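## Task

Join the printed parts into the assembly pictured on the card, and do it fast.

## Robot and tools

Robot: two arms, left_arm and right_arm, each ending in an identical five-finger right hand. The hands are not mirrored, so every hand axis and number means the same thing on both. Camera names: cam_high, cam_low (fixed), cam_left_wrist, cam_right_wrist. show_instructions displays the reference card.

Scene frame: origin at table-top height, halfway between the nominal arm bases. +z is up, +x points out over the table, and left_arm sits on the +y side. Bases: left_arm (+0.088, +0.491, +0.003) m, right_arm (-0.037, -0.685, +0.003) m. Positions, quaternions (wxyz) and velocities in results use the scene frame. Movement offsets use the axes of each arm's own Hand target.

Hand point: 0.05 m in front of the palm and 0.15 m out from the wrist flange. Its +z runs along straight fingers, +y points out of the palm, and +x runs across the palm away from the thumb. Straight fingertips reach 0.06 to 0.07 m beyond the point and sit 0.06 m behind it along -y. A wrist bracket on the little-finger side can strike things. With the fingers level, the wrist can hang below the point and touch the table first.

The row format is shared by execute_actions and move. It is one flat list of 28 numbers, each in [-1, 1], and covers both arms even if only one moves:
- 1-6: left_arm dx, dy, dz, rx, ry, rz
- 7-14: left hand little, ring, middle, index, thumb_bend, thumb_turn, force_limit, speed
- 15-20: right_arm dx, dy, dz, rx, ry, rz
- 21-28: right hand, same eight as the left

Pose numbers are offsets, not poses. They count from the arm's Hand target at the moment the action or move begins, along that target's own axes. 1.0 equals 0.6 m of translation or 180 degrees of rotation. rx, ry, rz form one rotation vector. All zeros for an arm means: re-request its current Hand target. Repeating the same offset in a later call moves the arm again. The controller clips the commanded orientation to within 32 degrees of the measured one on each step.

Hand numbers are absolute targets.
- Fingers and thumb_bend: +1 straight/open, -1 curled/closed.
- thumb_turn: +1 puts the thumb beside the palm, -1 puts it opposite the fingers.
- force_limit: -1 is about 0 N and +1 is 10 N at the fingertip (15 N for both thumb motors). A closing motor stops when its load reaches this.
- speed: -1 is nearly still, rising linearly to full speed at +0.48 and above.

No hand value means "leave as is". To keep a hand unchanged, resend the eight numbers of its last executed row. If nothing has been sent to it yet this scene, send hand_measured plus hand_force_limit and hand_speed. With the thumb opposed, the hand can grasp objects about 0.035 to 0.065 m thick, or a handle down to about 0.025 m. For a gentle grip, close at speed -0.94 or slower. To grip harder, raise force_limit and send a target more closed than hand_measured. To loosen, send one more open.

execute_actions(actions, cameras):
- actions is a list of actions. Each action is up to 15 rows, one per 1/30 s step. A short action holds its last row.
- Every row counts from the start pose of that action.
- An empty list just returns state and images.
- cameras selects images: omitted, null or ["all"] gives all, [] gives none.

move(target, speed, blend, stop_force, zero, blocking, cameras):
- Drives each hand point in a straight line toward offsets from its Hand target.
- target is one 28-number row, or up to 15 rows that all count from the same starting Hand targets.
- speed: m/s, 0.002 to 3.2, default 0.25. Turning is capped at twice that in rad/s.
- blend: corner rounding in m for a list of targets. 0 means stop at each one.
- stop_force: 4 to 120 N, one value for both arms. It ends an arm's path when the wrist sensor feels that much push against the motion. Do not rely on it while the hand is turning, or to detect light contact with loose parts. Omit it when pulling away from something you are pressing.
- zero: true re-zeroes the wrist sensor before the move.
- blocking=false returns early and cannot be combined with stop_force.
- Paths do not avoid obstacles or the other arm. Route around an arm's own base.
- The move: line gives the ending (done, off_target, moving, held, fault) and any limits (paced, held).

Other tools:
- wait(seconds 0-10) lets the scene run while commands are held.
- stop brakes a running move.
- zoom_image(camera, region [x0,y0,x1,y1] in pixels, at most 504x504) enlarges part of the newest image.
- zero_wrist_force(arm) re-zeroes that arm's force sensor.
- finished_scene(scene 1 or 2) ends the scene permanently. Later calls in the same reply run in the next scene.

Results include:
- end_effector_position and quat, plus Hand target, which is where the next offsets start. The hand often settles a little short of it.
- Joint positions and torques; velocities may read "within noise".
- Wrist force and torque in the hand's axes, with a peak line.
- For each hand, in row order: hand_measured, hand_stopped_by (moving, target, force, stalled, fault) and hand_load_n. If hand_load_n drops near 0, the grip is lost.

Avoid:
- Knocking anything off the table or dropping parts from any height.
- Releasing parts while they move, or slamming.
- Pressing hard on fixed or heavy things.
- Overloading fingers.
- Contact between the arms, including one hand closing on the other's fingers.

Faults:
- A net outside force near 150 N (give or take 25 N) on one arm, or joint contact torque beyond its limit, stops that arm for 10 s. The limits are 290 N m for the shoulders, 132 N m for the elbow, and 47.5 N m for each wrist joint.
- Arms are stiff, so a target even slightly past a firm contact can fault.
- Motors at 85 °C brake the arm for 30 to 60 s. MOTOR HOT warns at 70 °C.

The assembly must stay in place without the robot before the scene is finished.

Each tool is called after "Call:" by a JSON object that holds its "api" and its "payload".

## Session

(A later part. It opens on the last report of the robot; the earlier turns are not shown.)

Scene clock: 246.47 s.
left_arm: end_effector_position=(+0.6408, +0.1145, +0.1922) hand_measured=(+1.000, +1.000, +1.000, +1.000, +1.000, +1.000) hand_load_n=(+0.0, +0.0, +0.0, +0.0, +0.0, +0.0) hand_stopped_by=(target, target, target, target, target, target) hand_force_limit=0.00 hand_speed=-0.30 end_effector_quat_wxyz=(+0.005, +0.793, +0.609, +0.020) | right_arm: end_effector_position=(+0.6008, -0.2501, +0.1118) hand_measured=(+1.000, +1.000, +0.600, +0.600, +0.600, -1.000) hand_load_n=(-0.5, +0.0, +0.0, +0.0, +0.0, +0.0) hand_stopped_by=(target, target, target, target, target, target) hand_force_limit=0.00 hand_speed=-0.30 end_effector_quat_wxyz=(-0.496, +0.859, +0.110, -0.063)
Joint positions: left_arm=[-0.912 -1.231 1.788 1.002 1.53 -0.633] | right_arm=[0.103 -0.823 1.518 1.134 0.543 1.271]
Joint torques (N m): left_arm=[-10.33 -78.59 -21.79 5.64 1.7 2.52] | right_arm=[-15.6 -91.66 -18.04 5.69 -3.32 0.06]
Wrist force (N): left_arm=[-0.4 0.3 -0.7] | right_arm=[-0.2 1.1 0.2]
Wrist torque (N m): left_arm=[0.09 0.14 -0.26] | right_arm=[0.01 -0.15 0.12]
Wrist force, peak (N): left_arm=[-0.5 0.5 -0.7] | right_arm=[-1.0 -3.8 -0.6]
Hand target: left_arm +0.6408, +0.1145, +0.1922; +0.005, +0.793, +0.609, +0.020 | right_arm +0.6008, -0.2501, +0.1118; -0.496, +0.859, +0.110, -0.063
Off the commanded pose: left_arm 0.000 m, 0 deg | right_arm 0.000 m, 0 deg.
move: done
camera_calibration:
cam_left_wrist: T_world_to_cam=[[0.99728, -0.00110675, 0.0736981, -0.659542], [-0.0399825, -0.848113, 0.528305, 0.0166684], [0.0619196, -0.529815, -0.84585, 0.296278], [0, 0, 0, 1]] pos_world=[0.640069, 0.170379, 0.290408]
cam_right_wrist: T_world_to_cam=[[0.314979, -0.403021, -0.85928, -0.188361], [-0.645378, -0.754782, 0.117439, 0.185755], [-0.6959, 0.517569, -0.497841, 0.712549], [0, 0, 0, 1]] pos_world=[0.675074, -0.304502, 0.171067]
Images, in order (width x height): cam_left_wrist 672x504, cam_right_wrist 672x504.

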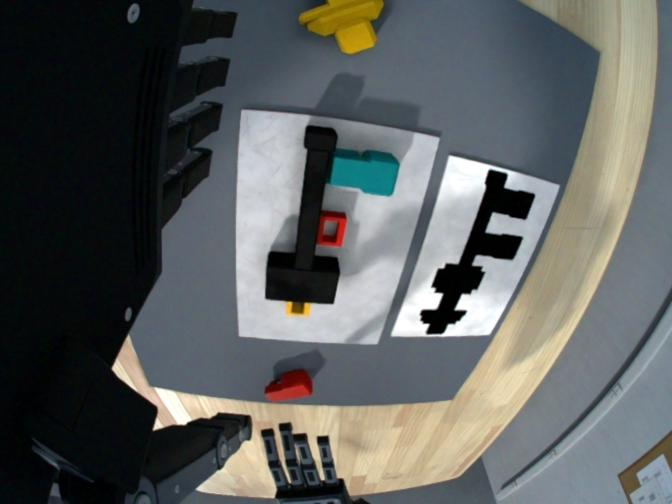

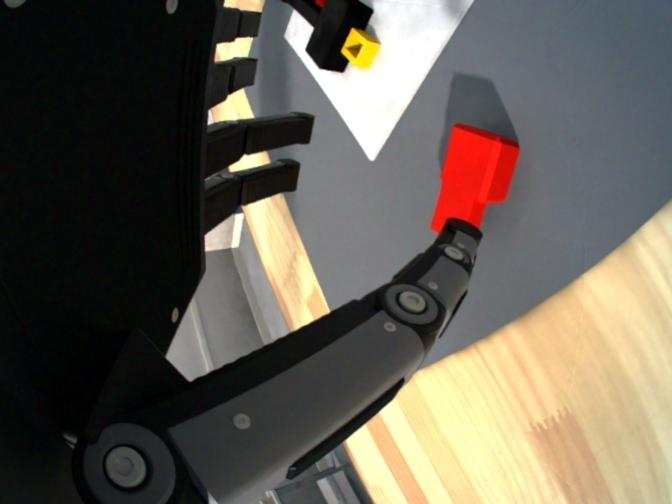

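Call:
{"api": "move", "payload": {"target": [[0, 0, 0, 0, 0, 0, 1, 1, 1, 1, 1, 1, 0, -0.3, 0.0282, 0.07, 0.06, 0, -0.026, -0.015, 1, 1, 0.6, 0.6, 0.6, -1, 0, -0.3], [0, 0, 0, 0, 0, 0, 1, 1, 1, 1, 1, 1, 0, -0.3, 0.0282, 0.1143, 0.0898, 0, -0.026, -0.015, 1, 1, 0.6, 0.6, 0.6, -1, 0, -0.3]], "speed": [0.15, 0.06], "stop_force": 10, "cameras": ["cam_right_wrist"]}}

Call:
{"api": "move", "payload": {"target": [0, 0, 0, 0, 0, 0, 1, 1, 1, 1, 1, 1, 0, -0.3, 0, 0, 0, 0, 0, 0, 1, 1, -0.5, -0.5, -0.3, -1, 0, -0.91], "cameras": ["cam_right_wrist"]}}

Scene clock: 268.60 s.
left_arm: end_effector_position=(+0.6408, +0.1145, +0.1922) hand_measured=(+1.000, +1.000, +1.000, +1.000, +1.000, +1.000) hand_load_n=(+0.0, +0.0, +0.0, +0.0, +0.0, +0.0) hand_stopped_by=(target, target, target, target, target, target) hand_force_limit=0.00 hand_speed=-0.30 end_effector_quat_wxyz=(+0.005, +0.793, +0.609, +0.020) | right_arm: end_effector_position=(+0.6140, -0.2338, +0.0255) hand_measured=(+1.000, +1.000, +0.600, +0.600, +0.600, -1.000) hand_load_n=(+0.0, +0.0, +0.0, +0.0, +0.0, +0.0) hand_stopped_by=(target, target, target, target, target, target) hand_force_limit=0.00 hand_speed=-0.30 end_effector_quat_wxyz=(-0.493, +0.853, +0.150, -0.087)
Joint positions: left_arm=[-0.912 -1.231 1.788 1.002 1.53 -0.633] | right_arm=[0.131 -0.673 1.442 1.163 0.563 1.15]
Joint torques (N m): left_arm=[-9.36 -79.76 -21.75 5.74 1.6 2.58] | right_arm=[-4.82 -95.25 -27.52 6.15 -4.07 -1.43]
Wrist force (N): left_arm=[-0.5 0.1 -0.4] | right_arm=[-0.2 1.3 0.2]
Wrist torque (N m): left_arm=[0.06 0.15 -0.27] | right_arm=[0.01 -0.08 -0.15]
Wrist force, peak (N): left_arm=[-0.6 0.4 -0.7] | right_arm=[1.2 2.2 1.3]
Hand target: left_arm +0.6408, +0.1145, +0.1922; +0.005, +0.793, +0.609, +0.020 | right_arm +0.6141, -0.2338, +0.0255; -0.493, +0.853, +0.150, -0.087
Off the commanded pose: left_arm 0.000 m, 0 deg | right_arm 0.000 m, 0 deg.
move: done
camera_calibration:
cam_right_wrist: T_world_to_cam=[[0.351438, -0.371502, -0.859347, -0.275093], [-0.571434, -0.812203, 0.117428, 0.157895], [-0.741589, 0.449791, -0.497728, 0.682517], [0, 0, 0, 1]] pos_world=[0.693052, -0.280945, 0.0847668]
Images, in order (width x height): cam_right_wrist 672x504.

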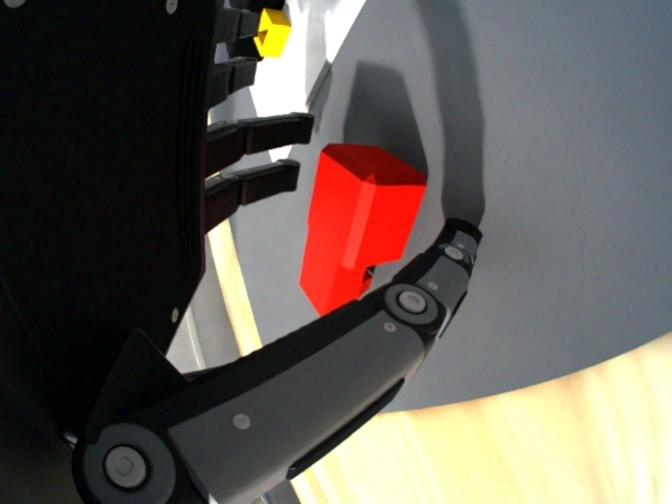

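Scene clock: 270.80 s.
left_arm: end_effector_position=(+0.6408, +0.1145, +0.1922) hand_measured=(+1.000, +1.000, +1.000, +1.000, +1.000, +1.000) hand_load_n=(+0.0, +0.0, +0.0, +0.0, +0.0, +0.0) hand_stopped_by=(target, target, target, target, target, target) hand_force_limit=0.00 hand_speed=-0.30 end_effector_quat_wxyz=(+0.005, +0.793, +0.609, +0.020) | right_arm: end_effector_position=(+0.6141, -0.2338, +0.0255) hand_measured=(+1.000, +1.000, +0.124, +0.116, +0.350, -1.000) hand_load_n=(+0.0, +0.0, +5.5, +5.0, +8.0, -2.0) hand_stopped_by=(target, target, force, force, force, target) hand_force_limit=0.00 hand_speed=-0.91 end_effector_quat_wxyz=(-0.493, +0.853, +0.150, -0.087)
Joint positions: left_arm=[-0.912 -1.231 1.788 1.002 1.53 -0.633] | right_arm=[0.131 -0.673 1.442 1.163 0.563 1.15]
Joint torques (N m): left_arm=[-9.38 -81.18 -21.93 5.8 1.74 2.76] | right_arm=[-13.28 -95.17 -18.78 5.35 -0.04 -1.28]
Wrist force (N): left_arm=[-0.3 0.0 -0.6] | right_arm=[0.2 0.2 0.1]
Wrist torque (N m): left_arm=[0.05 0.12 -0.26] | right_arm=[-0.03 -0.18 -0.13]
Wrist force, peak (N): left_arm=[-0.4 0.3 -0.9] | right_arm=[0.1 1.6 0.2]
Hand target: left_arm +0.6408, +0.1145, +0.1922; +0.005, +0.793, +0.609, +0.020 | right_arm +0.6141, -0.2338, +0.0255; -0.493, +0.853, +0.150, -0.087
Off the commanded pose: left_arm 0.000 m, 0 deg | right_arm 0.000 m, 0 deg.
move: done
camera_calibration:
cam_right_wrist: T_world_to_cam=[[0.351508, -0.371585, -0.859282, -0.27517], [-0.571498, -0.812159, 0.117424, 0.157952], [-0.741507, 0.449803, -0.497841, 0.682473], [0, 0, 0, 1]] pos_world=[0.693052, -0.280945, 0.0847666]
Images, in order (width x height): cam_right_wrist 672x504.

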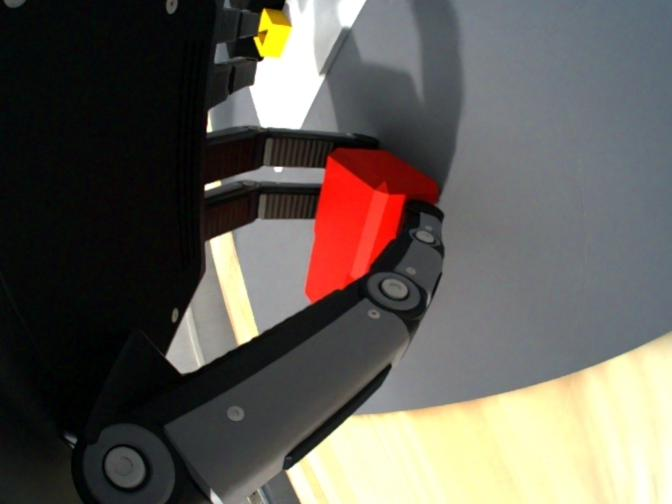

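Call:
{"api": "move", "payload": {"target": [[0, 0, 0, 0, 0, 0, 1, 1, 1, 1, 1, 1, 0, -0.3, 0, -0.101, -0.0583, 0, 0, 0, 1, 1, -0.5, -0.5, -0.3, -1, 0, -0.91], [0, 0, 0, 0, 0, 0, 1, 1, 1, 1, 1, 1, 0, -0.3, 0.2487, -0.2387, 0.2482, 0, 0.1443, 0.0833, 1, 1, -0.5, -0.5, -0.3, -1, 0, -0.91], [0, 0, 0, 0, 0, 0, 1, 1, 1, 1, 1, 1, 0, -0.3, 0.2487, -0.1947, 0.2737, 0, 0.1443, 0.0833, 1, 1, -0.5, -0.5, -0.3, -1, 0, -0.91]], "speed": [0.12, 0.2, 0.08], "blend": [0.02, 0.01, 0], "cameras": ["cam_left_wrist"]}}

Call:
{"api": "zoom_image", "payload": {"camera": "cam_left_wrist", "region": [290, 170, 410, 290]}}

Scene clock: 308.97 s.
left_arm: end_effector_position=(+0.6408, +0.1145, +0.1922) hand_measured=(+1.000, +1.000, +1.000, +1.000, +1.000, +1.000) hand_load_n=(+0.0, +0.0, +0.0, +0.0, +0.0, +0.0) hand_stopped_by=(target, target, target, target, target, target) hand_force_limit=0.00 hand_speed=-0.30 end_effector_quat_wxyz=(+0.005, +0.793, +0.609, +0.020) | right_arm: end_effector_position=(+0.6857, +0.0056, +0.0446) hand_measured=(+1.000, +1.000, +0.124, +0.116, +0.350, -1.000) hand_load_n=(+0.0, +0.0, +5.0, +5.0, +8.5, -2.0) hand_stopped_by=(target, target, force, force, force, target) hand_force_limit=0.00 hand_speed=-0.91 end_effector_quat_wxyz=(-0.498, +0.863, -0.076, +0.043)
Joint positions: left_arm=[-0.912 -1.231 1.788 1.002 1.53 -0.633] | right_arm=[0.396 -0.755 1.291 0.284 0.752 2.479]
Joint torques (N m): left_arm=[-8.77 -82.42 -22.12 5.74 1.74 2.68] | right_arm=[12.68 -100.49 -39.23 3.91 2.63 2.33]
Wrist force (N): left_arm=[-0.3 0.2 -0.7] | right_arm=[-0.4 0.0 -0.5]
Wrist torque (N m): left_arm=[0.09 0.12 -0.25] | right_arm=[-0.24 -0.08 -0.09]
Wrist force, peak (N): left_arm=[-0.3 0.0 -1.0] | right_arm=[0.1 2.7 1.3]
Hand target: left_arm +0.6408, +0.1145, +0.1922; +0.005, +0.793, +0.609, +0.020 | right_arm +0.6858, +0.0057, +0.0447; -0.498, +0.863, -0.076, +0.044
Off the commanded pose: left_arm 0.000 m, 0 deg | right_arm 0.000 m, 0 deg.
move: done
camera_calibration:
cam_left_wrist: T_world_to_cam=[[0.99728, -0.00110675, 0.0736981, -0.659542], [-0.0399825, -0.848113, 0.528305, 0.0166684], [0.0619196, -0.529815, -0.84585, 0.296278], [0, 0, 0, 1]] pos_world=[0.640069, 0.170379, 0.290408]
Images, in order (width x height): cam_left_wrist 672x504.

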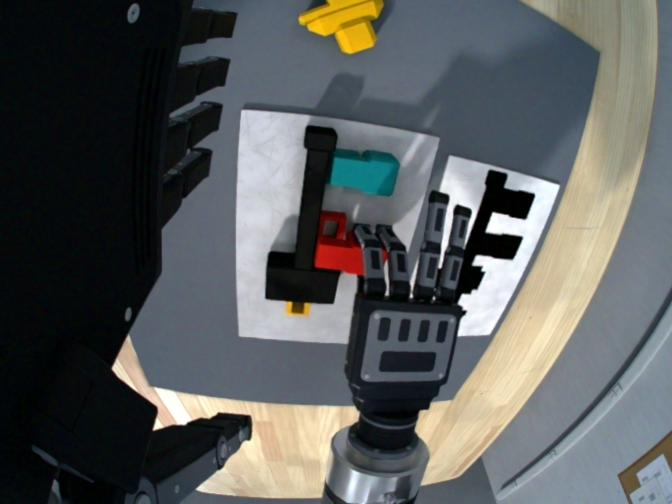

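Scaled by 4.200 from the camera's 672x504 image, which has a finer 960x720 frame.

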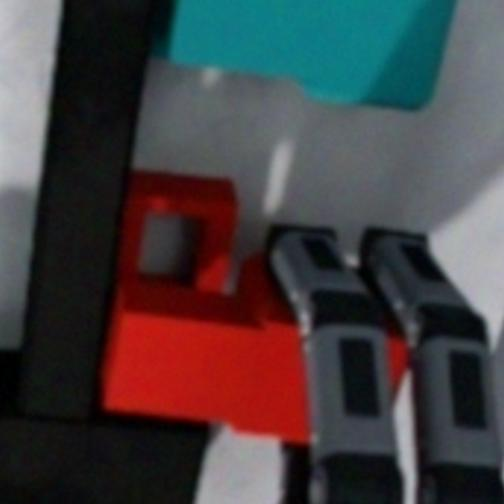

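Call:
{"api": "move", "payload": {"target": [0, 0, 0, 0, 0, 0, 1, 1, 1, 1, 1, 1, 0, -0.3, 0.005, -0.0102, 0.0177, 0, -0.012, -0.0069, 1, 1, -0.5, -0.5, -0.3, -1, 0, -0.91], "speed": 0.08, "cameras": ["cam_left_wrist"]}}

Call:
{"api": "zoom_image", "payload": {"camera": "cam_left_wrist", "region": [290, 170, 410, 290]}}

Scene clock: 325.03 s.
left_arm: end_effector_position=(+0.6408, +0.1145, +0.1922) hand_measured=(+1.000, +1.000, +1.000, +1.000, +1.000, +1.000) hand_load_n=(+0.0, +0.0, +0.0, +0.0, +0.0, +0.0) hand_stopped_by=(target, target, target, target, target, target) hand_force_limit=0.00 hand_speed=-0.30 end_effector_quat_wxyz=(+0.005, +0.793, +0.609, +0.020) | right_arm: end_effector_position=(+0.6907, +0.0174, +0.0447) hand_measured=(+1.000, +1.000, +0.124, +0.116, +0.350, -1.000) hand_load_n=(+0.0, +0.0, +5.0, +5.0, +8.5, -2.0) hand_stopped_by=(target, target, force, force, force, target) hand_force_limit=0.00 hand_speed=-0.91 end_effector_quat_wxyz=(-0.499, +0.864, -0.057, +0.033)
Joint positions: left_arm=[-0.912 -1.231 1.788 1.002 1.53 -0.633] | right_arm=[0.402 -0.722 1.232 0.339 0.727 2.438]
Joint torques (N m): left_arm=[-9.97 -83.54 -21.76 5.74 1.65 2.91] | right_arm=[-13.09 -102.93 -22.53 -0.92 2.71 1.86]
Wrist force (N): left_arm=[-0.6 0.4 -0.8] | right_arm=[-0.1 0.4 -0.2]
Wrist torque (N m): left_arm=[0.12 0.17 -0.27] | right_arm=[-0.15 -0.15 -0.01]
Wrist force, peak (N): left_arm=[-0.6 0.4 -0.8] | right_arm=[-1.2 0.4 -0.1]
Hand target: left_arm +0.6408, +0.1145, +0.1922; +0.005, +0.793, +0.609, +0.020 | right_arm +0.6909, +0.0172, +0.0447; -0.499, +0.864, -0.057, +0.033
Off the commanded pose: left_arm 0.000 m, 0 deg | right_arm 0.000 m, 0 deg.
move: done
camera_calibration:
cam_left_wrist: T_world_to_cam=[[0.99728, -0.00110675, 0.0736981, -0.659542], [-0.0399825, -0.848113, 0.528305, 0.0166684], [0.0619196, -0.529815, -0.84585, 0.296278], [0, 0, 0, 1]] pos_world=[0.640069, 0.170379, 0.290408]
Images, in order (width x height): cam_left_wrist 672x504.

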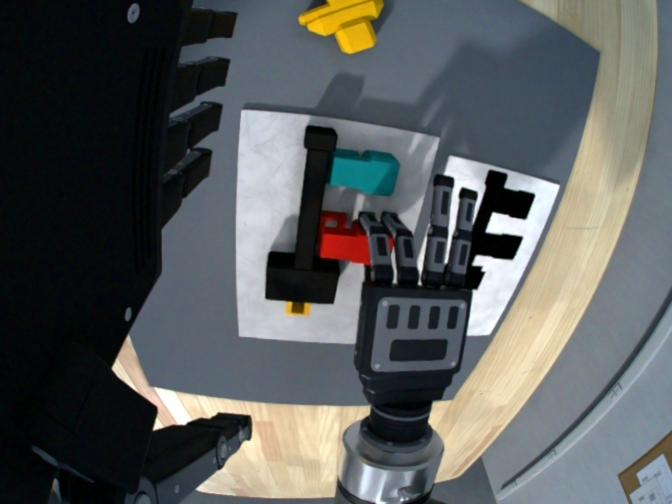

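Scaled by 4.200 from the camera's 672x504 image, which has a finer 960x720 frame.

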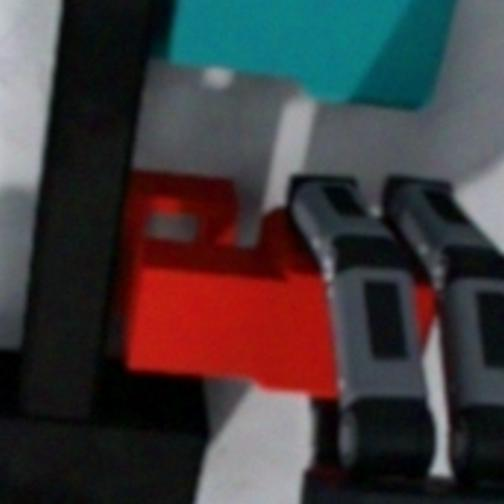

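Call:
{"api": "move", "payload": {"target": [0,0,0,0,0,0,1,1,1,1,1,1,0,-0.3,0,0.0296,0.0171,0,0,0,1,1,-0.5,-0.5,-0.3,-1,0,-0.91], "speed": 0.025, "stop_force": 5, "cameras": ["cam_left_wrist"]}}

Scene clock: 347.07 s.
left_arm: end_effector_position=(+0.6408, +0.1145, +0.1922) hand_measured=(+1.000, +1.000, +1.000, +1.000, +1.000, +1.000) hand_load_n=(+0.0, +0.0, +0.0, +0.0, -0.5, +0.0) hand_stopped_by=(target, target, target, target, target, target) hand_force_limit=0.00 hand_speed=-0.30 end_effector_quat_wxyz=(+0.005, +0.793, +0.609, +0.020) | right_arm: end_effector_position=(+0.6909, +0.0172, +0.0296) hand_measured=(+1.000, +1.000, +0.124, +0.116, +0.350, -1.000) hand_load_n=(+0.0, +0.0, +5.5, +4.5, +8.5, -1.0) hand_stopped_by=(target, target, force, force, force, target) hand_force_limit=0.00 hand_speed=-0.91 end_effector_quat_wxyz=(-0.499, +0.864, -0.057, +0.033)
Joint positions: left_arm=[-0.912 -1.231 1.788 1.002 1.53 -0.633] | right_arm=[0.402 -0.709 1.238 0.321 0.727 2.438]
Joint torques (N m): left_arm=[-10.31 -82.28 -21.67 5.68 1.8 2.82] | right_arm=[-11.09 -102.7 -39.52 2.56 2.59 0.21]
Wrist force (N): left_arm=[-0.3 -0.2 -0.8] | right_arm=[-0.7 0.7 0.2]
Wrist torque (N m): left_arm=[0.03 0.13 -0.27] | right_arm=[-0.16 -0.06 -0.07]
Wrist force, peak (N): left_arm=[-0.5 0.2 -0.8] | right_arm=[-1.8 -9.8 -10.7]
Hand target: left_arm +0.6408, +0.1145, +0.1922; +0.005, +0.793, +0.609, +0.020 | right_arm +0.6909, +0.0172, +0.0296; -0.499, +0.864, -0.057, +0.033 (not the last commanded pose)
Off the commanded pose: left_arm 0.000 m, 0 deg | right_arm 0.005 m, 0 deg.
move: contact (right_arm)
camera_calibration:
cam_left_wrist: T_world_to_cam=[[0.99728, -0.00110675, 0.0736981, -0.659542], [-0.0399825, -0.848113, 0.528305, 0.0166684], [0.0619196, -0.529815, -0.84585, 0.296278], [0, 0, 0, 1]] pos_world=[0.640069, 0.170379, 0.290408]
Images, in order (width x height): cam_left_wrist 672x504.

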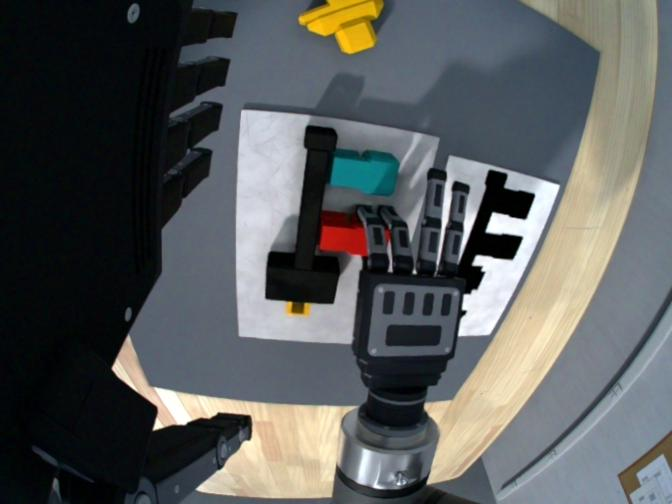

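Call:
{"api": "move", "payload": {"target": [0,0,0,0,0,0,1,1,1,1,1,1,0,-0.3,0,0.00866,0.005,0,0,0,1,1,-0.5,-0.5,-0.3,-1,0,-0.91], "speed": 0.015, "stop_force": 8, "cameras": []}}

Call:
{"api": "move", "payload": {"target": [0,0,0,0,0,0,1,1,1,1,1,1,0,-0.3,0,0,0,0,0,0,1,1,0.3,0.3,0.5,-1,0,-0.85], "cameras": ["cam_left_wrist"]}}

Scene clock: 352.47 s.
left_arm: end_effector_position=(+0.6408, +0.1145, +0.1922) hand_measured=(+1.000, +1.000, +1.000, +1.000, +1.000, +1.000) hand_load_n=(+0.0, +0.0, +0.0, +0.0, +0.0, +0.0) hand_stopped_by=(target, target, target, target, target, target) hand_force_limit=0.00 hand_speed=-0.30 end_effector_quat_wxyz=(+0.005, +0.793, +0.609, +0.020) | right_arm: end_effector_position=(+0.6910, +0.0173, +0.0288) hand_measured=(+1.000, +1.000, +0.124, +0.116, +0.350, -1.000) hand_load_n=(+0.0, +0.0, +6.0, +4.0, +8.0, -1.0) hand_stopped_by=(target, target, force, force, force, target) hand_force_limit=0.00 hand_speed=-0.91 end_effector_quat_wxyz=(-0.499, +0.864, -0.057, +0.033)
Joint positions: left_arm=[-0.912 -1.231 1.788 1.002 1.53 -0.633] | right_arm=[0.402 -0.708 1.238 0.32 0.727 2.438]
Joint torques (N m): left_arm=[-10.07 -83.06 -22.05 5.5 1.56 3.08] | right_arm=[-10.35 -97.02 -38.92 3.83 2.19 -0.68]
Wrist force (N): left_arm=[-0.5 0.0 -0.5] | right_arm=[-0.6 0.4 -0.2]
Wrist torque (N m): left_arm=[0.04 0.14 -0.27] | right_arm=[-0.14 -0.05 -0.08]
Wrist force, peak (N): left_arm=[-0.5 0.4 -0.9] | right_arm=[-1.8 -10.0 -11.1]
Hand target: left_arm +0.6408, +0.1145, +0.1922; +0.005, +0.793, +0.609, +0.020 | right_arm +0.6910, +0.0173, +0.0288; -0.499, +0.864, -0.057, +0.033 (not the last commanded pose)
Off the commanded pose: left_arm 0.000 m, 0 deg | right_arm 0.005 m, 0 deg.
move: contact (right_arm)
No camera images: "cameras" was empty.

Scene clock: 353.43 s.
left_arm: end_effector_position=(+0.6408, +0.1145, +0.1922) hand_measured=(+1.000, +1.000, +1.000, +1.000, +1.000, +1.000) hand_load_n=(+0.0, +0.0, +0.0, +0.0, +0.0, +0.0) hand_stopped_by=(target, target, target, target, target, target) hand_force_limit=0.00 hand_speed=-0.30 end_effector_quat_wxyz=(+0.005, +0.793, +0.609, +0.020) | right_arm: end_effector_position=(+0.6910, +0.0173, +0.0288) hand_measured=(+1.000, +1.000, +0.300, +0.300, +0.500, -1.000) hand_load_n=(+0.0, +0.0, +0.0, +0.0, +0.0, +0.0) hand_stopped_by=(target, target, target, target, target, target) hand_force_limit=0.00 hand_speed=-0.85 end_effector_quat_wxyz=(-0.499, +0.864, -0.057, +0.033)
Joint positions: left_arm=[-0.912 -1.231 1.788 1.002 1.53 -0.633] | right_arm=[0.402 -0.708 1.238 0.32 0.727 2.438]
Joint torques (N m): left_arm=[-10.56 -83.23 -21.58 5.68 1.85 2.91] | right_arm=[-12.89 -102.82 -39.23 3.72 2.56 -0.97]
Wrist force (N): left_arm=[-0.3 0.2 -0.6] | right_arm=[-0.3 0.5 0.1]
Wrist torque (N m): left_arm=[0.08 0.12 -0.26] | right_arm=[-0.17 -0.12 -0.06]
Wrist force, peak (N): left_arm=[-0.3 0.1 -0.9] | right_arm=[-0.6 0.9 -0.5]
Hand target: left_arm +0.6408, +0.1145, +0.1922; +0.005, +0.793, +0.609, +0.020 | right_arm +0.6910, +0.0173, +0.0288; -0.499, +0.864, -0.057, +0.033
Off the commanded pose: left_arm 0.000 m, 0 deg | right_arm 0.000 m, 0 deg.
move: done
camera_calibration:
cam_left_wrist: T_world_to_cam=[[0.99728, -0.00110675, 0.0736981, -0.659542], [-0.0399825, -0.848113, 0.528305, 0.0166684], [0.0619196, -0.529815, -0.84585, 0.296278], [0, 0, 0, 1]] pos_world=[0.640069, 0.170379, 0.290408]
Images, in order (width x height): cam_left_wrist 672x504.

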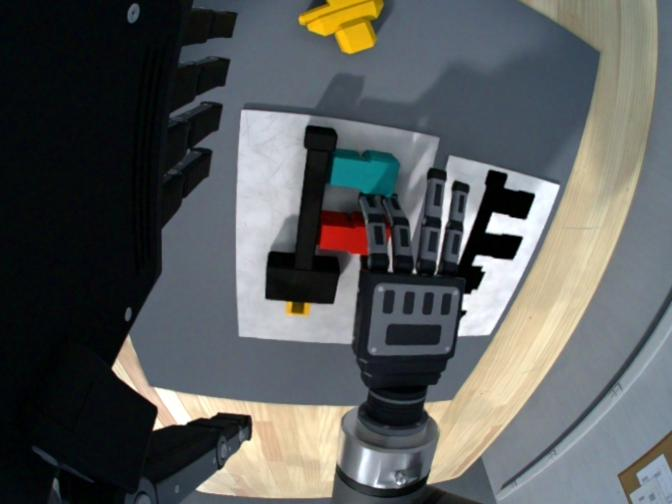

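Call:
{"api": "move", "payload": {"target": [[0,0,0,0,0,0,1,1,1,1,1,1,0,-0.3,0,-0.0433,-0.025,0,0,0,1,1,0.3,0.3,0.5,-1,0,-0.85],[0,0,0,0,0,0,1,1,1,1,1,1,0,-0.3,0,-0.15,-0.0866,0,0,0,1,1,0.3,0.3,0.5,-1,0,-0.85]], "speed": [0.06, 0.25], "blend": [0.005, 0], "cameras": ["cam_left_wrist", "cam_high", "cam_right_wrist"]}}

Scene clock: 357.87 s.
left_arm: end_effector_position=(+0.6408, +0.1145, +0.1922) hand_measured=(+1.000, +1.000, +1.000, +1.000, +1.000, +1.000) hand_load_n=(+0.0, +0.0, +0.0, +0.0, +0.0, +0.0) hand_stopped_by=(target, target, target, target, target, target) hand_force_limit=0.00 hand_speed=-0.30 end_effector_quat_wxyz=(+0.005, +0.793, +0.609, +0.020) | right_arm: end_effector_position=(+0.6910, +0.0172, +0.1326) hand_measured=(+1.000, +1.000, +0.300, +0.300, +0.500, -1.000) hand_load_n=(+0.0, +0.0, -0.5, +0.0, +0.0, +0.0) hand_stopped_by=(target, target, target, target, target, target) hand_force_limit=0.00 hand_speed=-0.85 end_effector_quat_wxyz=(-0.499, +0.864, -0.057, +0.033)
Joint positions: left_arm=[-0.912 -1.231 1.788 1.002 1.53 -0.633] | right_arm=[0.402 -0.789 1.187 0.452 0.727 2.438]
Joint torques (N m): left_arm=[-9.64 -82.21 -22.26 5.77 1.71 3.06] | right_arm=[-13.4 -100.28 -32.58 3.53 -0.23 -2.62]
Wrist force (N): left_arm=[-0.1 0.3 -0.6] | right_arm=[-0.4 0.5 -0.4]
Wrist torque (N m): left_arm=[0.10 0.10 -0.24] | right_arm=[-0.13 -0.08 -0.04]
Wrist force, peak (N): left_arm=[-0.5 0.1 -1.0] | right_arm=[-0.2 2.7 1.1]
Hand target: left_arm +0.6408, +0.1145, +0.1922; +0.005, +0.793, +0.609, +0.020 | right_arm +0.6910, +0.0172, +0.1328; -0.499, +0.864, -0.057, +0.033
Off the commanded pose: left_arm 0.000 m, 0 deg | right_arm 0.000 m, 0 deg.
move: done
camera_calibration:
cam_left_wrist: T_world_to_cam=[[0.99728, -0.00110675, 0.0736981, -0.659542], [-0.0399825, -0.848113, 0.528305, 0.0166684], [0.0619196, -0.529815, -0.84585, 0.296278], [0, 0, 0, 1]] pos_world=[0.640069, 0.170379, 0.290408]
cam_right_wrist: T_world_to_cam=[[0.140239, -0.491799, -0.859341, 0.0312592], [-0.881931, -0.456538, 0.11735, 0.601702], [-0.450034, 0.741422, -0.497757, 0.473554], [0, 0, 0, 1]] pos_world=[0.739391, -0.0610301, 0.191967]
Images, in order (width x height): cam_high 896x504, cam_left_wrist 672x504, cam_right_wrist 672x504.

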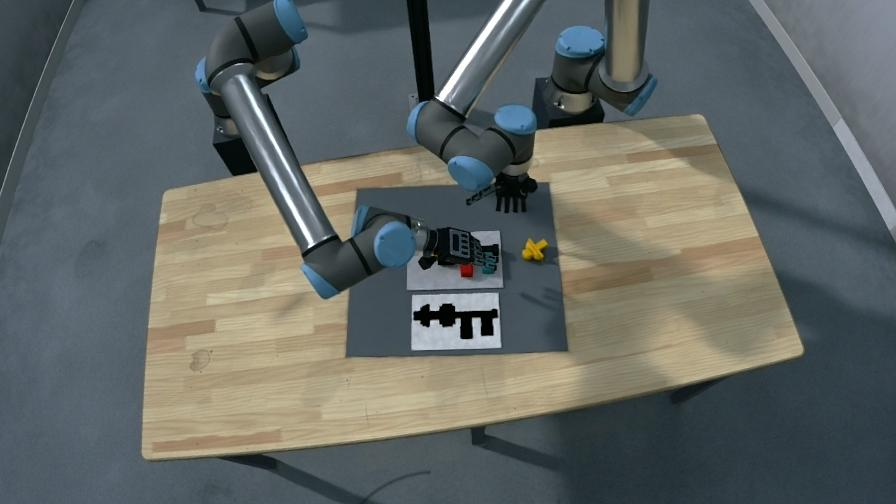

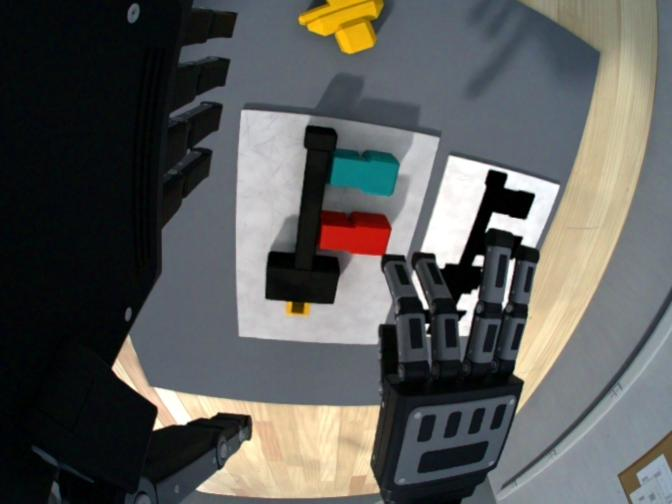

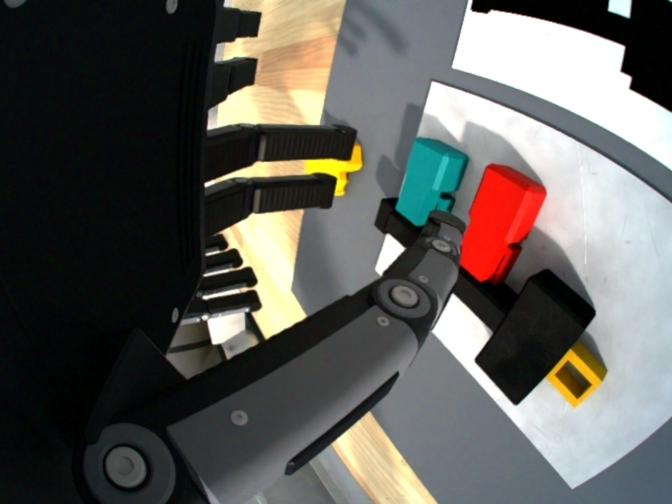

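Call:
{"api": "zoom_image", "payload": {"camera": "cam_left_wrist", "region": [240, 100, 440, 340]}}

Call:
{"api": "zoom_image", "payload": {"camera": "cam_right_wrist", "region": [360, 100, 640, 420]}}

Call:
{"api": "zoom_image", "payload": {"camera": "cam_left_wrist", "region": [270, 0, 420, 80]}}

Scaled by 2.100 from the camera's 672x504 image, which has a finer 960x720 frame.

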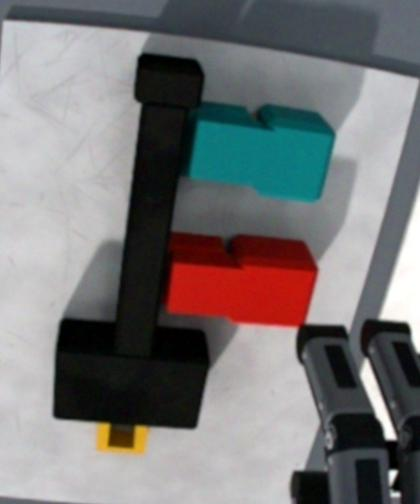

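Scaled by 1.575 from the camera's 672x504 image, which has a finer 960x720 frame.

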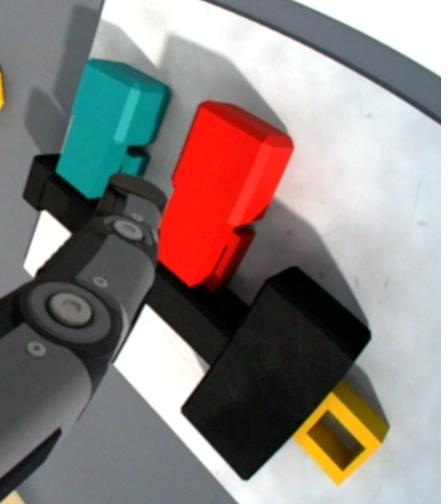

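Scaled by 3.360 from the camera's 672x504 image, which has a finer 960x720 frame.

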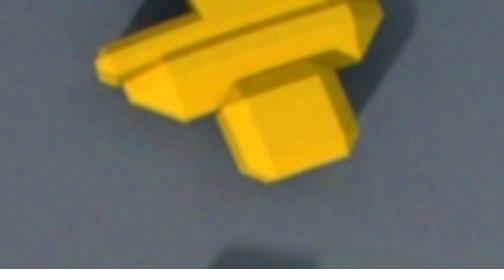

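Call:
{"api": "zoom_image", "payload": {"camera": "cam_high", "region": [490, 220, 580, 280]}}

Call:
{"api": "zoom_image", "payload": {"camera": "cam_right_wrist", "region": [290, 120, 390, 220]}}

Scaled by 5.600 from the camera's 896x504 image, which has a finer 1280x720 frame.

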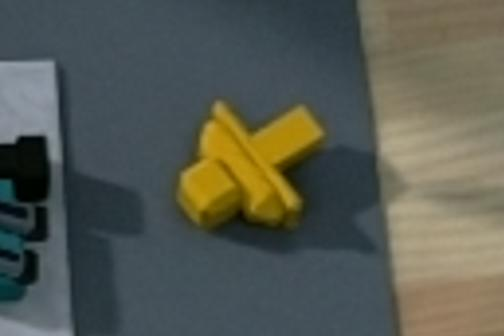

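Scaled by 5.040 from the camera's 672x504 image, which has a finer 960x720 frame.

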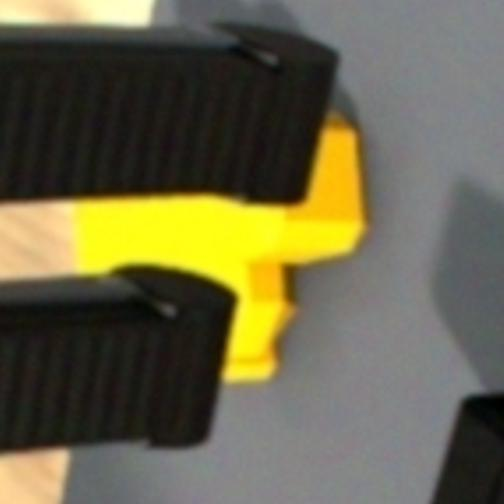

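Call:
{"api": "move", "payload": {"target": [0.4228,-0.3635,-0.2011,0,0,0,1,1,1,1,1,1,0,-0.3,-0.2468,-0.0903,0.0317,0,0.2473,0.1428,1,1,0.6,0.6,0.6,-1,0,-0.3], "speed": 0.35, "cameras": ["cam_left_wrist", "cam_right_wrist", "cam_high"]}}

Scene clock: 402.77 s.
left_arm: end_effector_position=(+0.4911, +0.4139, +0.3120) hand_measured=(+1.000, +1.000, +1.000, +1.000, +1.000, +1.000) hand_load_n=(+0.0, +0.0, +0.0, +0.0, +0.0, +0.0) hand_stopped_by=(target, target, target, target, target, target) hand_force_limit=0.00 hand_speed=-0.30 end_effector_quat_wxyz=(+0.005, +0.793, +0.609, +0.020) | right_arm: end_effector_position=(+0.5499, +0.0798, +0.1702) hand_measured=(+1.000, +1.000, +0.600, +0.600, +0.600, -1.000) hand_load_n=(+0.0, +0.0, +0.0, +0.0, +0.0, +0.0) hand_stopped_by=(target, target, target, target, target, target) hand_force_limit=0.00 hand_speed=-0.30 end_effector_quat_wxyz=(-0.436, +0.754, -0.426, +0.246)
Joint positions: left_arm=[-0.652 -1.762 2.129 1.183 1.535 -0.372] | right_arm=[0.748 -1.062 1.534 0.06 1.746 3.245]
Joint torques (N m): left_arm=[13.89 -37.07 -50.63 3.58 0.99 0.83] | right_arm=[10.69 -83.12 -26.73 -1.97 3.75 2.37]
Wrist force (N): left_arm=[-0.2 0.1 -0.4] | right_arm=[-0.2 0.7 -0.3]
Wrist torque (N m): left_arm=[0.02 0.15 -0.11] | right_arm=[-0.05 -0.05 0.09]
Wrist force, peak (N): left_arm=[-2.1 1.7 0.1] | right_arm=[-1.7 0.7 -1.2]
Hand target: left_arm +0.4911, +0.4140, +0.3122; +0.005, +0.793, +0.609, +0.020 | right_arm +0.5499, +0.0798, +0.1702; -0.436, +0.754, -0.426, +0.246
Off the commanded pose: left_arm 0.000 m, 0 deg | right_arm 0.000 m, 0 deg.
move: done
camera_calibration:
cam_left_wrist: T_world_to_cam=[[0.99729, -0.0010744, 0.0735614, -0.518818], [-0.039883, -0.84811, 0.528317, 0.201213], [0.0618205, -0.529819, -0.845854, 0.565638], [0, 0, 0, 1]] pos_world=[0.490469, 0.469779, 0.410308]
cam_right_wrist: T_world_to_cam=[[-0.297366, -0.416133, -0.859306, 0.348648], [-0.907018, 0.404178, 0.118146, 0.44635], [0.298148, 0.814539, -0.497629, -0.0349598], [0, 0, 0, 1]] pos_world=[0.518947, -0.00684523, 0.229464]
Images, in order (width x height): cam_high 896x504, cam_left_wrist 672x504, cam_right_wrist 672x504.

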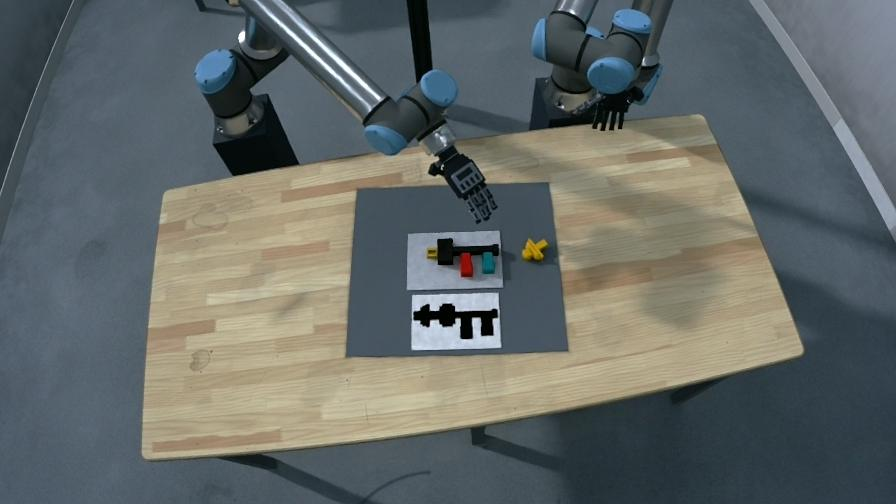

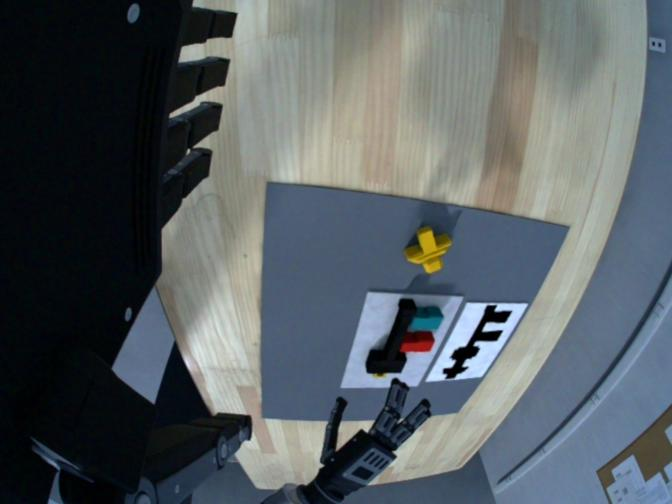

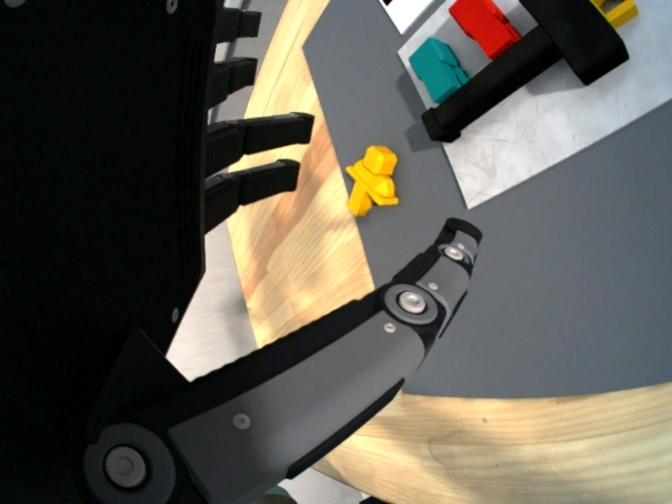

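Call:
{"api": "zoom_image", "payload": {"camera": "cam_left_wrist", "region": [395, 215, 465, 280]}}

Call:
{"api": "zoom_image", "payload": {"camera": "cam_right_wrist", "region": [330, 130, 420, 230]}}

Scaled by 7.200 from the camera's 672x504 image, which has a finer 960x720 frame.

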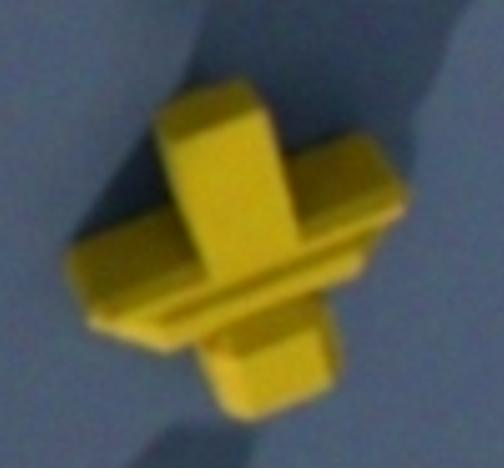

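Scaled by 5.040 from the camera's 672x504 image, which has a finer 960x720 frame.

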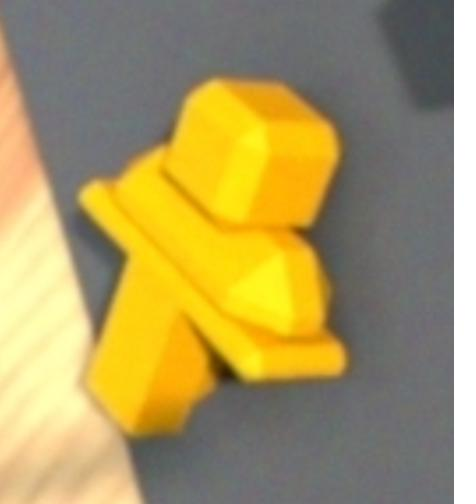

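Call:
{"api": "move", "payload": {"target": [0,0,0,0,0,0,1,1,1,1,1,1,0,-0.3,-0.0838,-0.0415,0.2725,0,0.0433,0.025,1,1,0.6,0.6,0.6,-1,0,-0.3], "speed": 0.25, "cameras": ["cam_left_wrist", "cam_right_wrist"]}}

Call:
{"api": "zoom_image", "payload": {"camera": "cam_right_wrist", "region": [380, 70, 560, 230]}}

Scene clock: 428.07 s.
left_arm: end_effector_position=(+0.4911, +0.4140, +0.3122) hand_measured=(+1.000, +1.000, +1.000, +1.000, +1.000, +1.000) hand_load_n=(+0.0, +0.0, +0.0, +0.0, -0.5, +0.0) hand_stopped_by=(target, target, target, target, target, target) hand_force_limit=0.00 hand_speed=-0.30 end_effector_quat_wxyz=(+0.005, +0.793, +0.609, +0.020) | right_arm: end_effector_position=(+0.6558, +0.2024, +0.1101) hand_measured=(+1.000, +1.000, +0.600, +0.600, +0.600, -1.000) hand_load_n=(+0.0, +0.0, +0.0, -0.5, +0.0, +0.0) hand_stopped_by=(target, target, target, target, target, target) hand_force_limit=0.00 hand_speed=-0.30 end_effector_quat_wxyz=(-0.415, +0.718, -0.484, +0.279) end_effector_velocity=(+0.002, +0.001, +0.002) end_effector_angular_velocity=(+0.003, -0.003, -0.001)
Joint positions: left_arm=[-0.651 -1.762 2.129 1.183 1.535 -0.372] | right_arm=[0.802 -0.742 1.102 0.203 1.927 3.359]
Joint velocities: left_arm=[within noise] | right_arm=[0 0.001 -0.005 0 0 0]
Joint torques (N m): left_arm=[10.19 -38.32 -50.89 5.79 -1.93 2.41] | right_arm=[-15.38 -86.95 -42.41 1.13 -0.85 -0.44]
Wrist force (N): left_arm=[-0.1 0.2 -0.8] | right_arm=[-0.4 0.6 0.3]
Wrist torque (N m): left_arm=[0.06 0.13 -0.09] | right_arm=[-0.09 -0.01 0.06]
Wrist force, peak (N): left_arm=[-0.2 0.2 -1.2] | right_arm=[-1.7 0.6 2.3]
Hand target: left_arm +0.4911, +0.4140, +0.3122; +0.005, +0.793, +0.609, +0.020 | right_arm +0.6559, +0.2024, +0.1101; -0.415, +0.718, -0.484, +0.279
Off the commanded pose: left_arm 0.000 m, 0 deg | right_arm 0.000 m, 0 deg.
move: done
camera_calibration:
cam_left_wrist: T_world_to_cam=[[0.99728, -0.00110675, 0.0736981, -0.518861], [-0.0399825, -0.848113, 0.528305, 0.2013], [0.0619196, -0.529815, -0.84585, 0.565723], [0, 0, 0, 1]] pos_world=[0.490469, 0.469879, 0.410408]
cam_right_wrist: T_world_to_cam=[[-0.358842, -0.364344, -0.859352, 0.409445], [-0.832564, 0.541168, 0.118214, 0.423295], [0.421984, 0.757885, -0.497533, -0.266022], [0, 0, 0, 1]] pos_world=[0.611603, 0.121719, 0.169463]
Images, in order (width x height): cam_left_wrist 672x504, cam_right_wrist 672x504.

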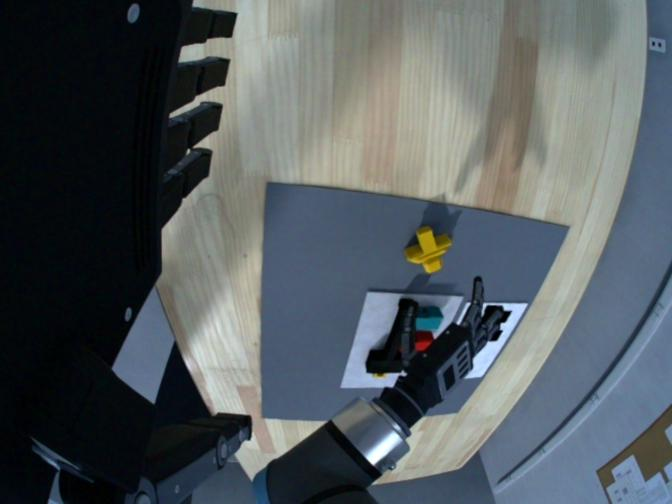

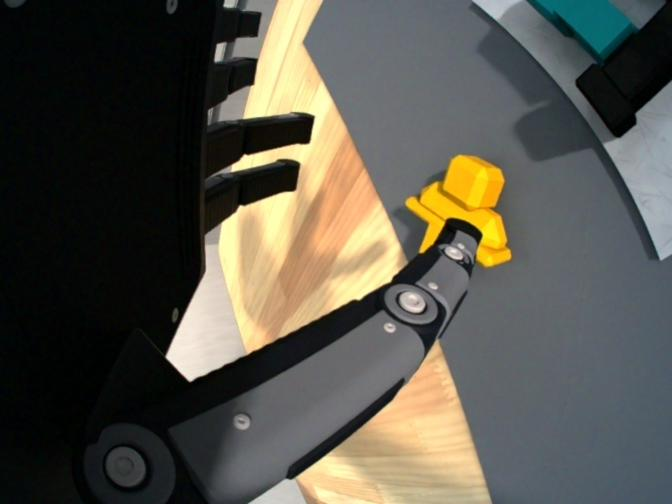

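Scaled by 2.800 from the camera's 672x504 image, which has a finer 960x720 frame.

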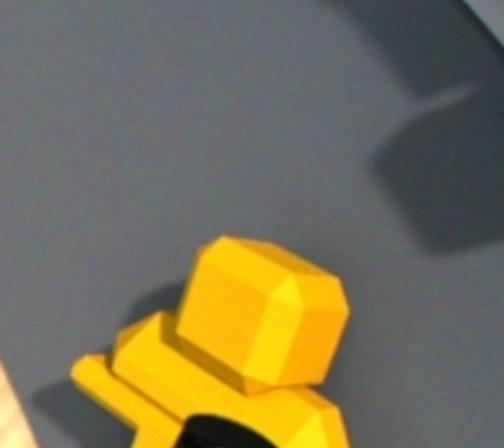

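Call:
{"api": "zoom_image", "payload": {"camera": "cam_right_wrist", "region": [400, 145, 520, 275]}}

Scaled by 3.877 from the camera's 672x504 image, which has a finer 960x720 frame.

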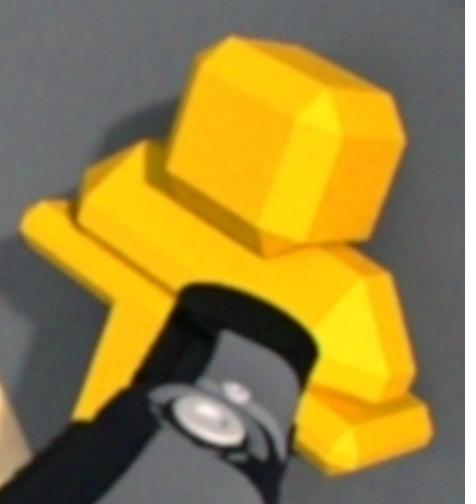

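Call:
{"api": "move", "payload": {"target": [[0,0,0,0,0,0,1,1,1,1,1,1,0,-0.3,0.0133,0.0813,0.0742,0,0,0,1,1,0.6,0.6,0.6,-1,0,-0.3],[0,0,0,0,0,0,1,1,1,1,1,1,0,-0.3,0.0133,0.1103,0.0908,0,0,0,1,1,0.6,0.6,0.6,-1,0,-0.3]], "speed": [0.1, 0.05], "blend": [0.008, 0], "stop_force": 10, "cameras": ["cam_left_wrist", "cam_right_wrist"]}}

Call:
{"api": "zoom_image", "payload": {"camera": "cam_left_wrist", "region": [370, 190, 500, 320]}}

Call:
{"api": "zoom_image", "payload": {"camera": "cam_right_wrist", "region": [330, 140, 540, 300]}}

Scene clock: 497.77 s.
left_arm: end_effector_position=(+0.4911, +0.4140, +0.3122) hand_measured=(+1.000, +1.000, +1.000, +1.000, +1.000, +1.000) hand_load_n=(+0.0, +0.0, +0.0, +0.0, +0.0, +0.0) hand_stopped_by=(target, target, target, target, target, target) hand_force_limit=0.00 hand_speed=-0.30 end_effector_quat_wxyz=(+0.005, +0.793, +0.609, +0.020) | right_arm: end_effector_position=(+0.6719, +0.2003, +0.0256) hand_measured=(+1.000, +1.000, +0.600, +0.600, +0.600, -1.000) hand_load_n=(+0.0, +0.0, +0.0, +0.0, +0.0, +0.0) hand_stopped_by=(target, target, target, target, target, target) hand_force_limit=0.00 hand_speed=-0.30 end_effector_quat_wxyz=(-0.415, +0.718, -0.484, +0.279)
Joint positions: left_arm=[-0.651 -1.762 2.129 1.183 1.535 -0.372] | right_arm=[0.788 -0.669 1.125 0.104 1.915 3.351]
Joint torques (N m): left_arm=[9.59 -38.66 -50.88 5.78 -1.69 2.46] | right_arm=[11.49 -107.27 -42.57 2.24 2.53 1.49]
Wrist force (N): left_arm=[-0.1 0.4 -0.7] | right_arm=[0.2 0.7 0.4]
Wrist torque (N m): left_arm=[0.09 0.14 -0.10] | right_arm=[-0.06 -0.13 0.08]
Wrist force, peak (N): left_arm=[-0.1 0.2 -1.1] | right_arm=[0.3 1.5 1.1]
Hand target: left_arm +0.4911, +0.4140, +0.3122; +0.005, +0.793, +0.609, +0.020 | right_arm +0.6719, +0.2003, +0.0256; -0.415, +0.718, -0.484, +0.279
Off the commanded pose: left_arm 0.000 m, 0 deg | right_arm 0.000 m, 0 deg.
move: done
camera_calibration:
cam_left_wrist: T_world_to_cam=[[0.99728, -0.00110675, 0.0736981, -0.518861], [-0.0399825, -0.848113, 0.528305, 0.2013], [0.0619196, -0.529815, -0.84585, 0.565723], [0, 0, 0, 1]] pos_world=[0.490469, 0.469879, 0.410408]
cam_right_wrist: T_world_to_cam=[[-0.358985, -0.364377, -0.859278, 0.341879], [-0.832496, 0.541259, 0.118275, 0.447861], [0.421996, 0.757805, -0.497646, -0.313345], [0, 0, 0, 1]] pos_world=[0.627802, 0.119618, 0.0848629]
Images, in order (width x height): cam_left_wrist 672x504, cam_right_wrist 672x504.

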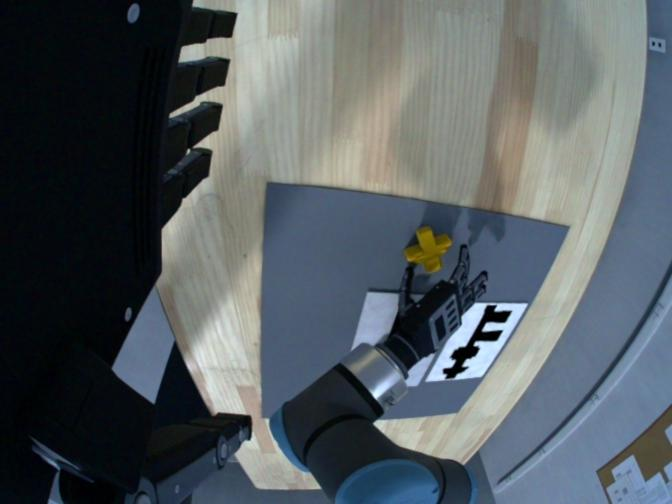

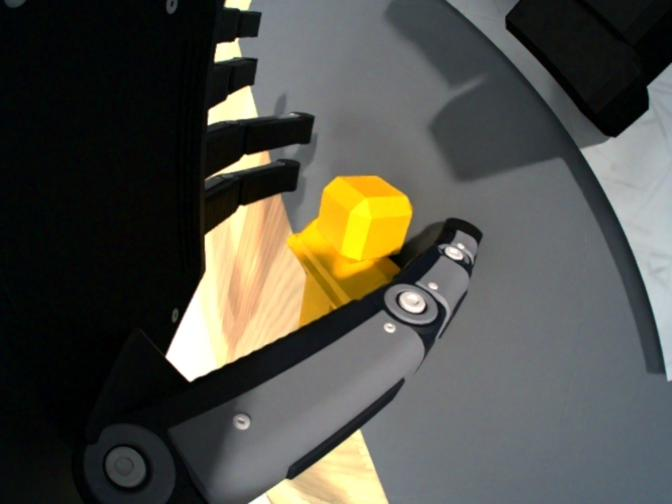

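Scaled by 3.877 from the camera's 672x504 image, which has a finer 960x720 frame.

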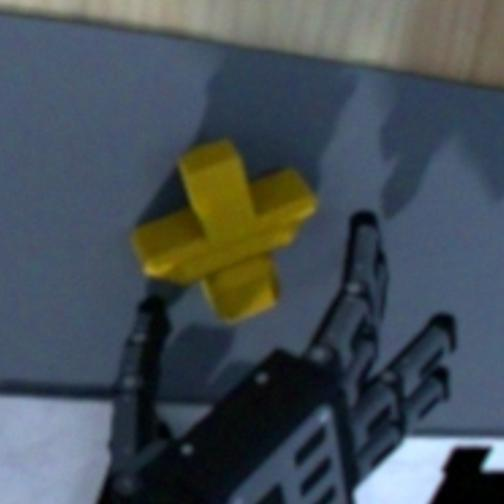

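Scaled by 2.400 from the camera's 672x504 image, which has a finer 960x720 frame.

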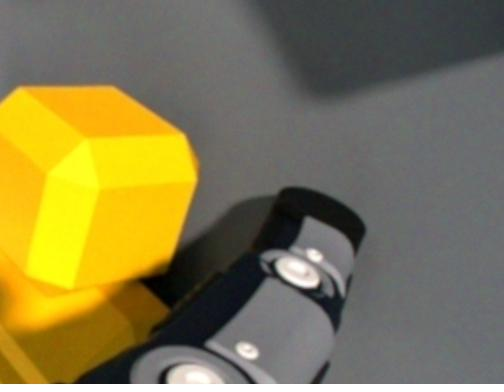

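Call:
{"api": "zoom_image", "payload": {"camera": "cam_right_wrist", "region": [270, 150, 430, 310]}}

Scaled by 3.150 from the camera's 672x504 image, which has a finer 960x720 frame.

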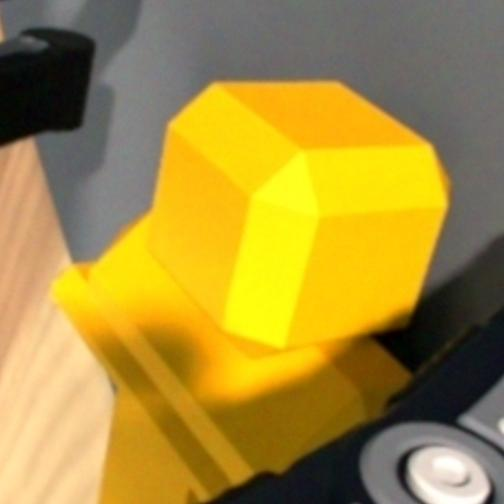

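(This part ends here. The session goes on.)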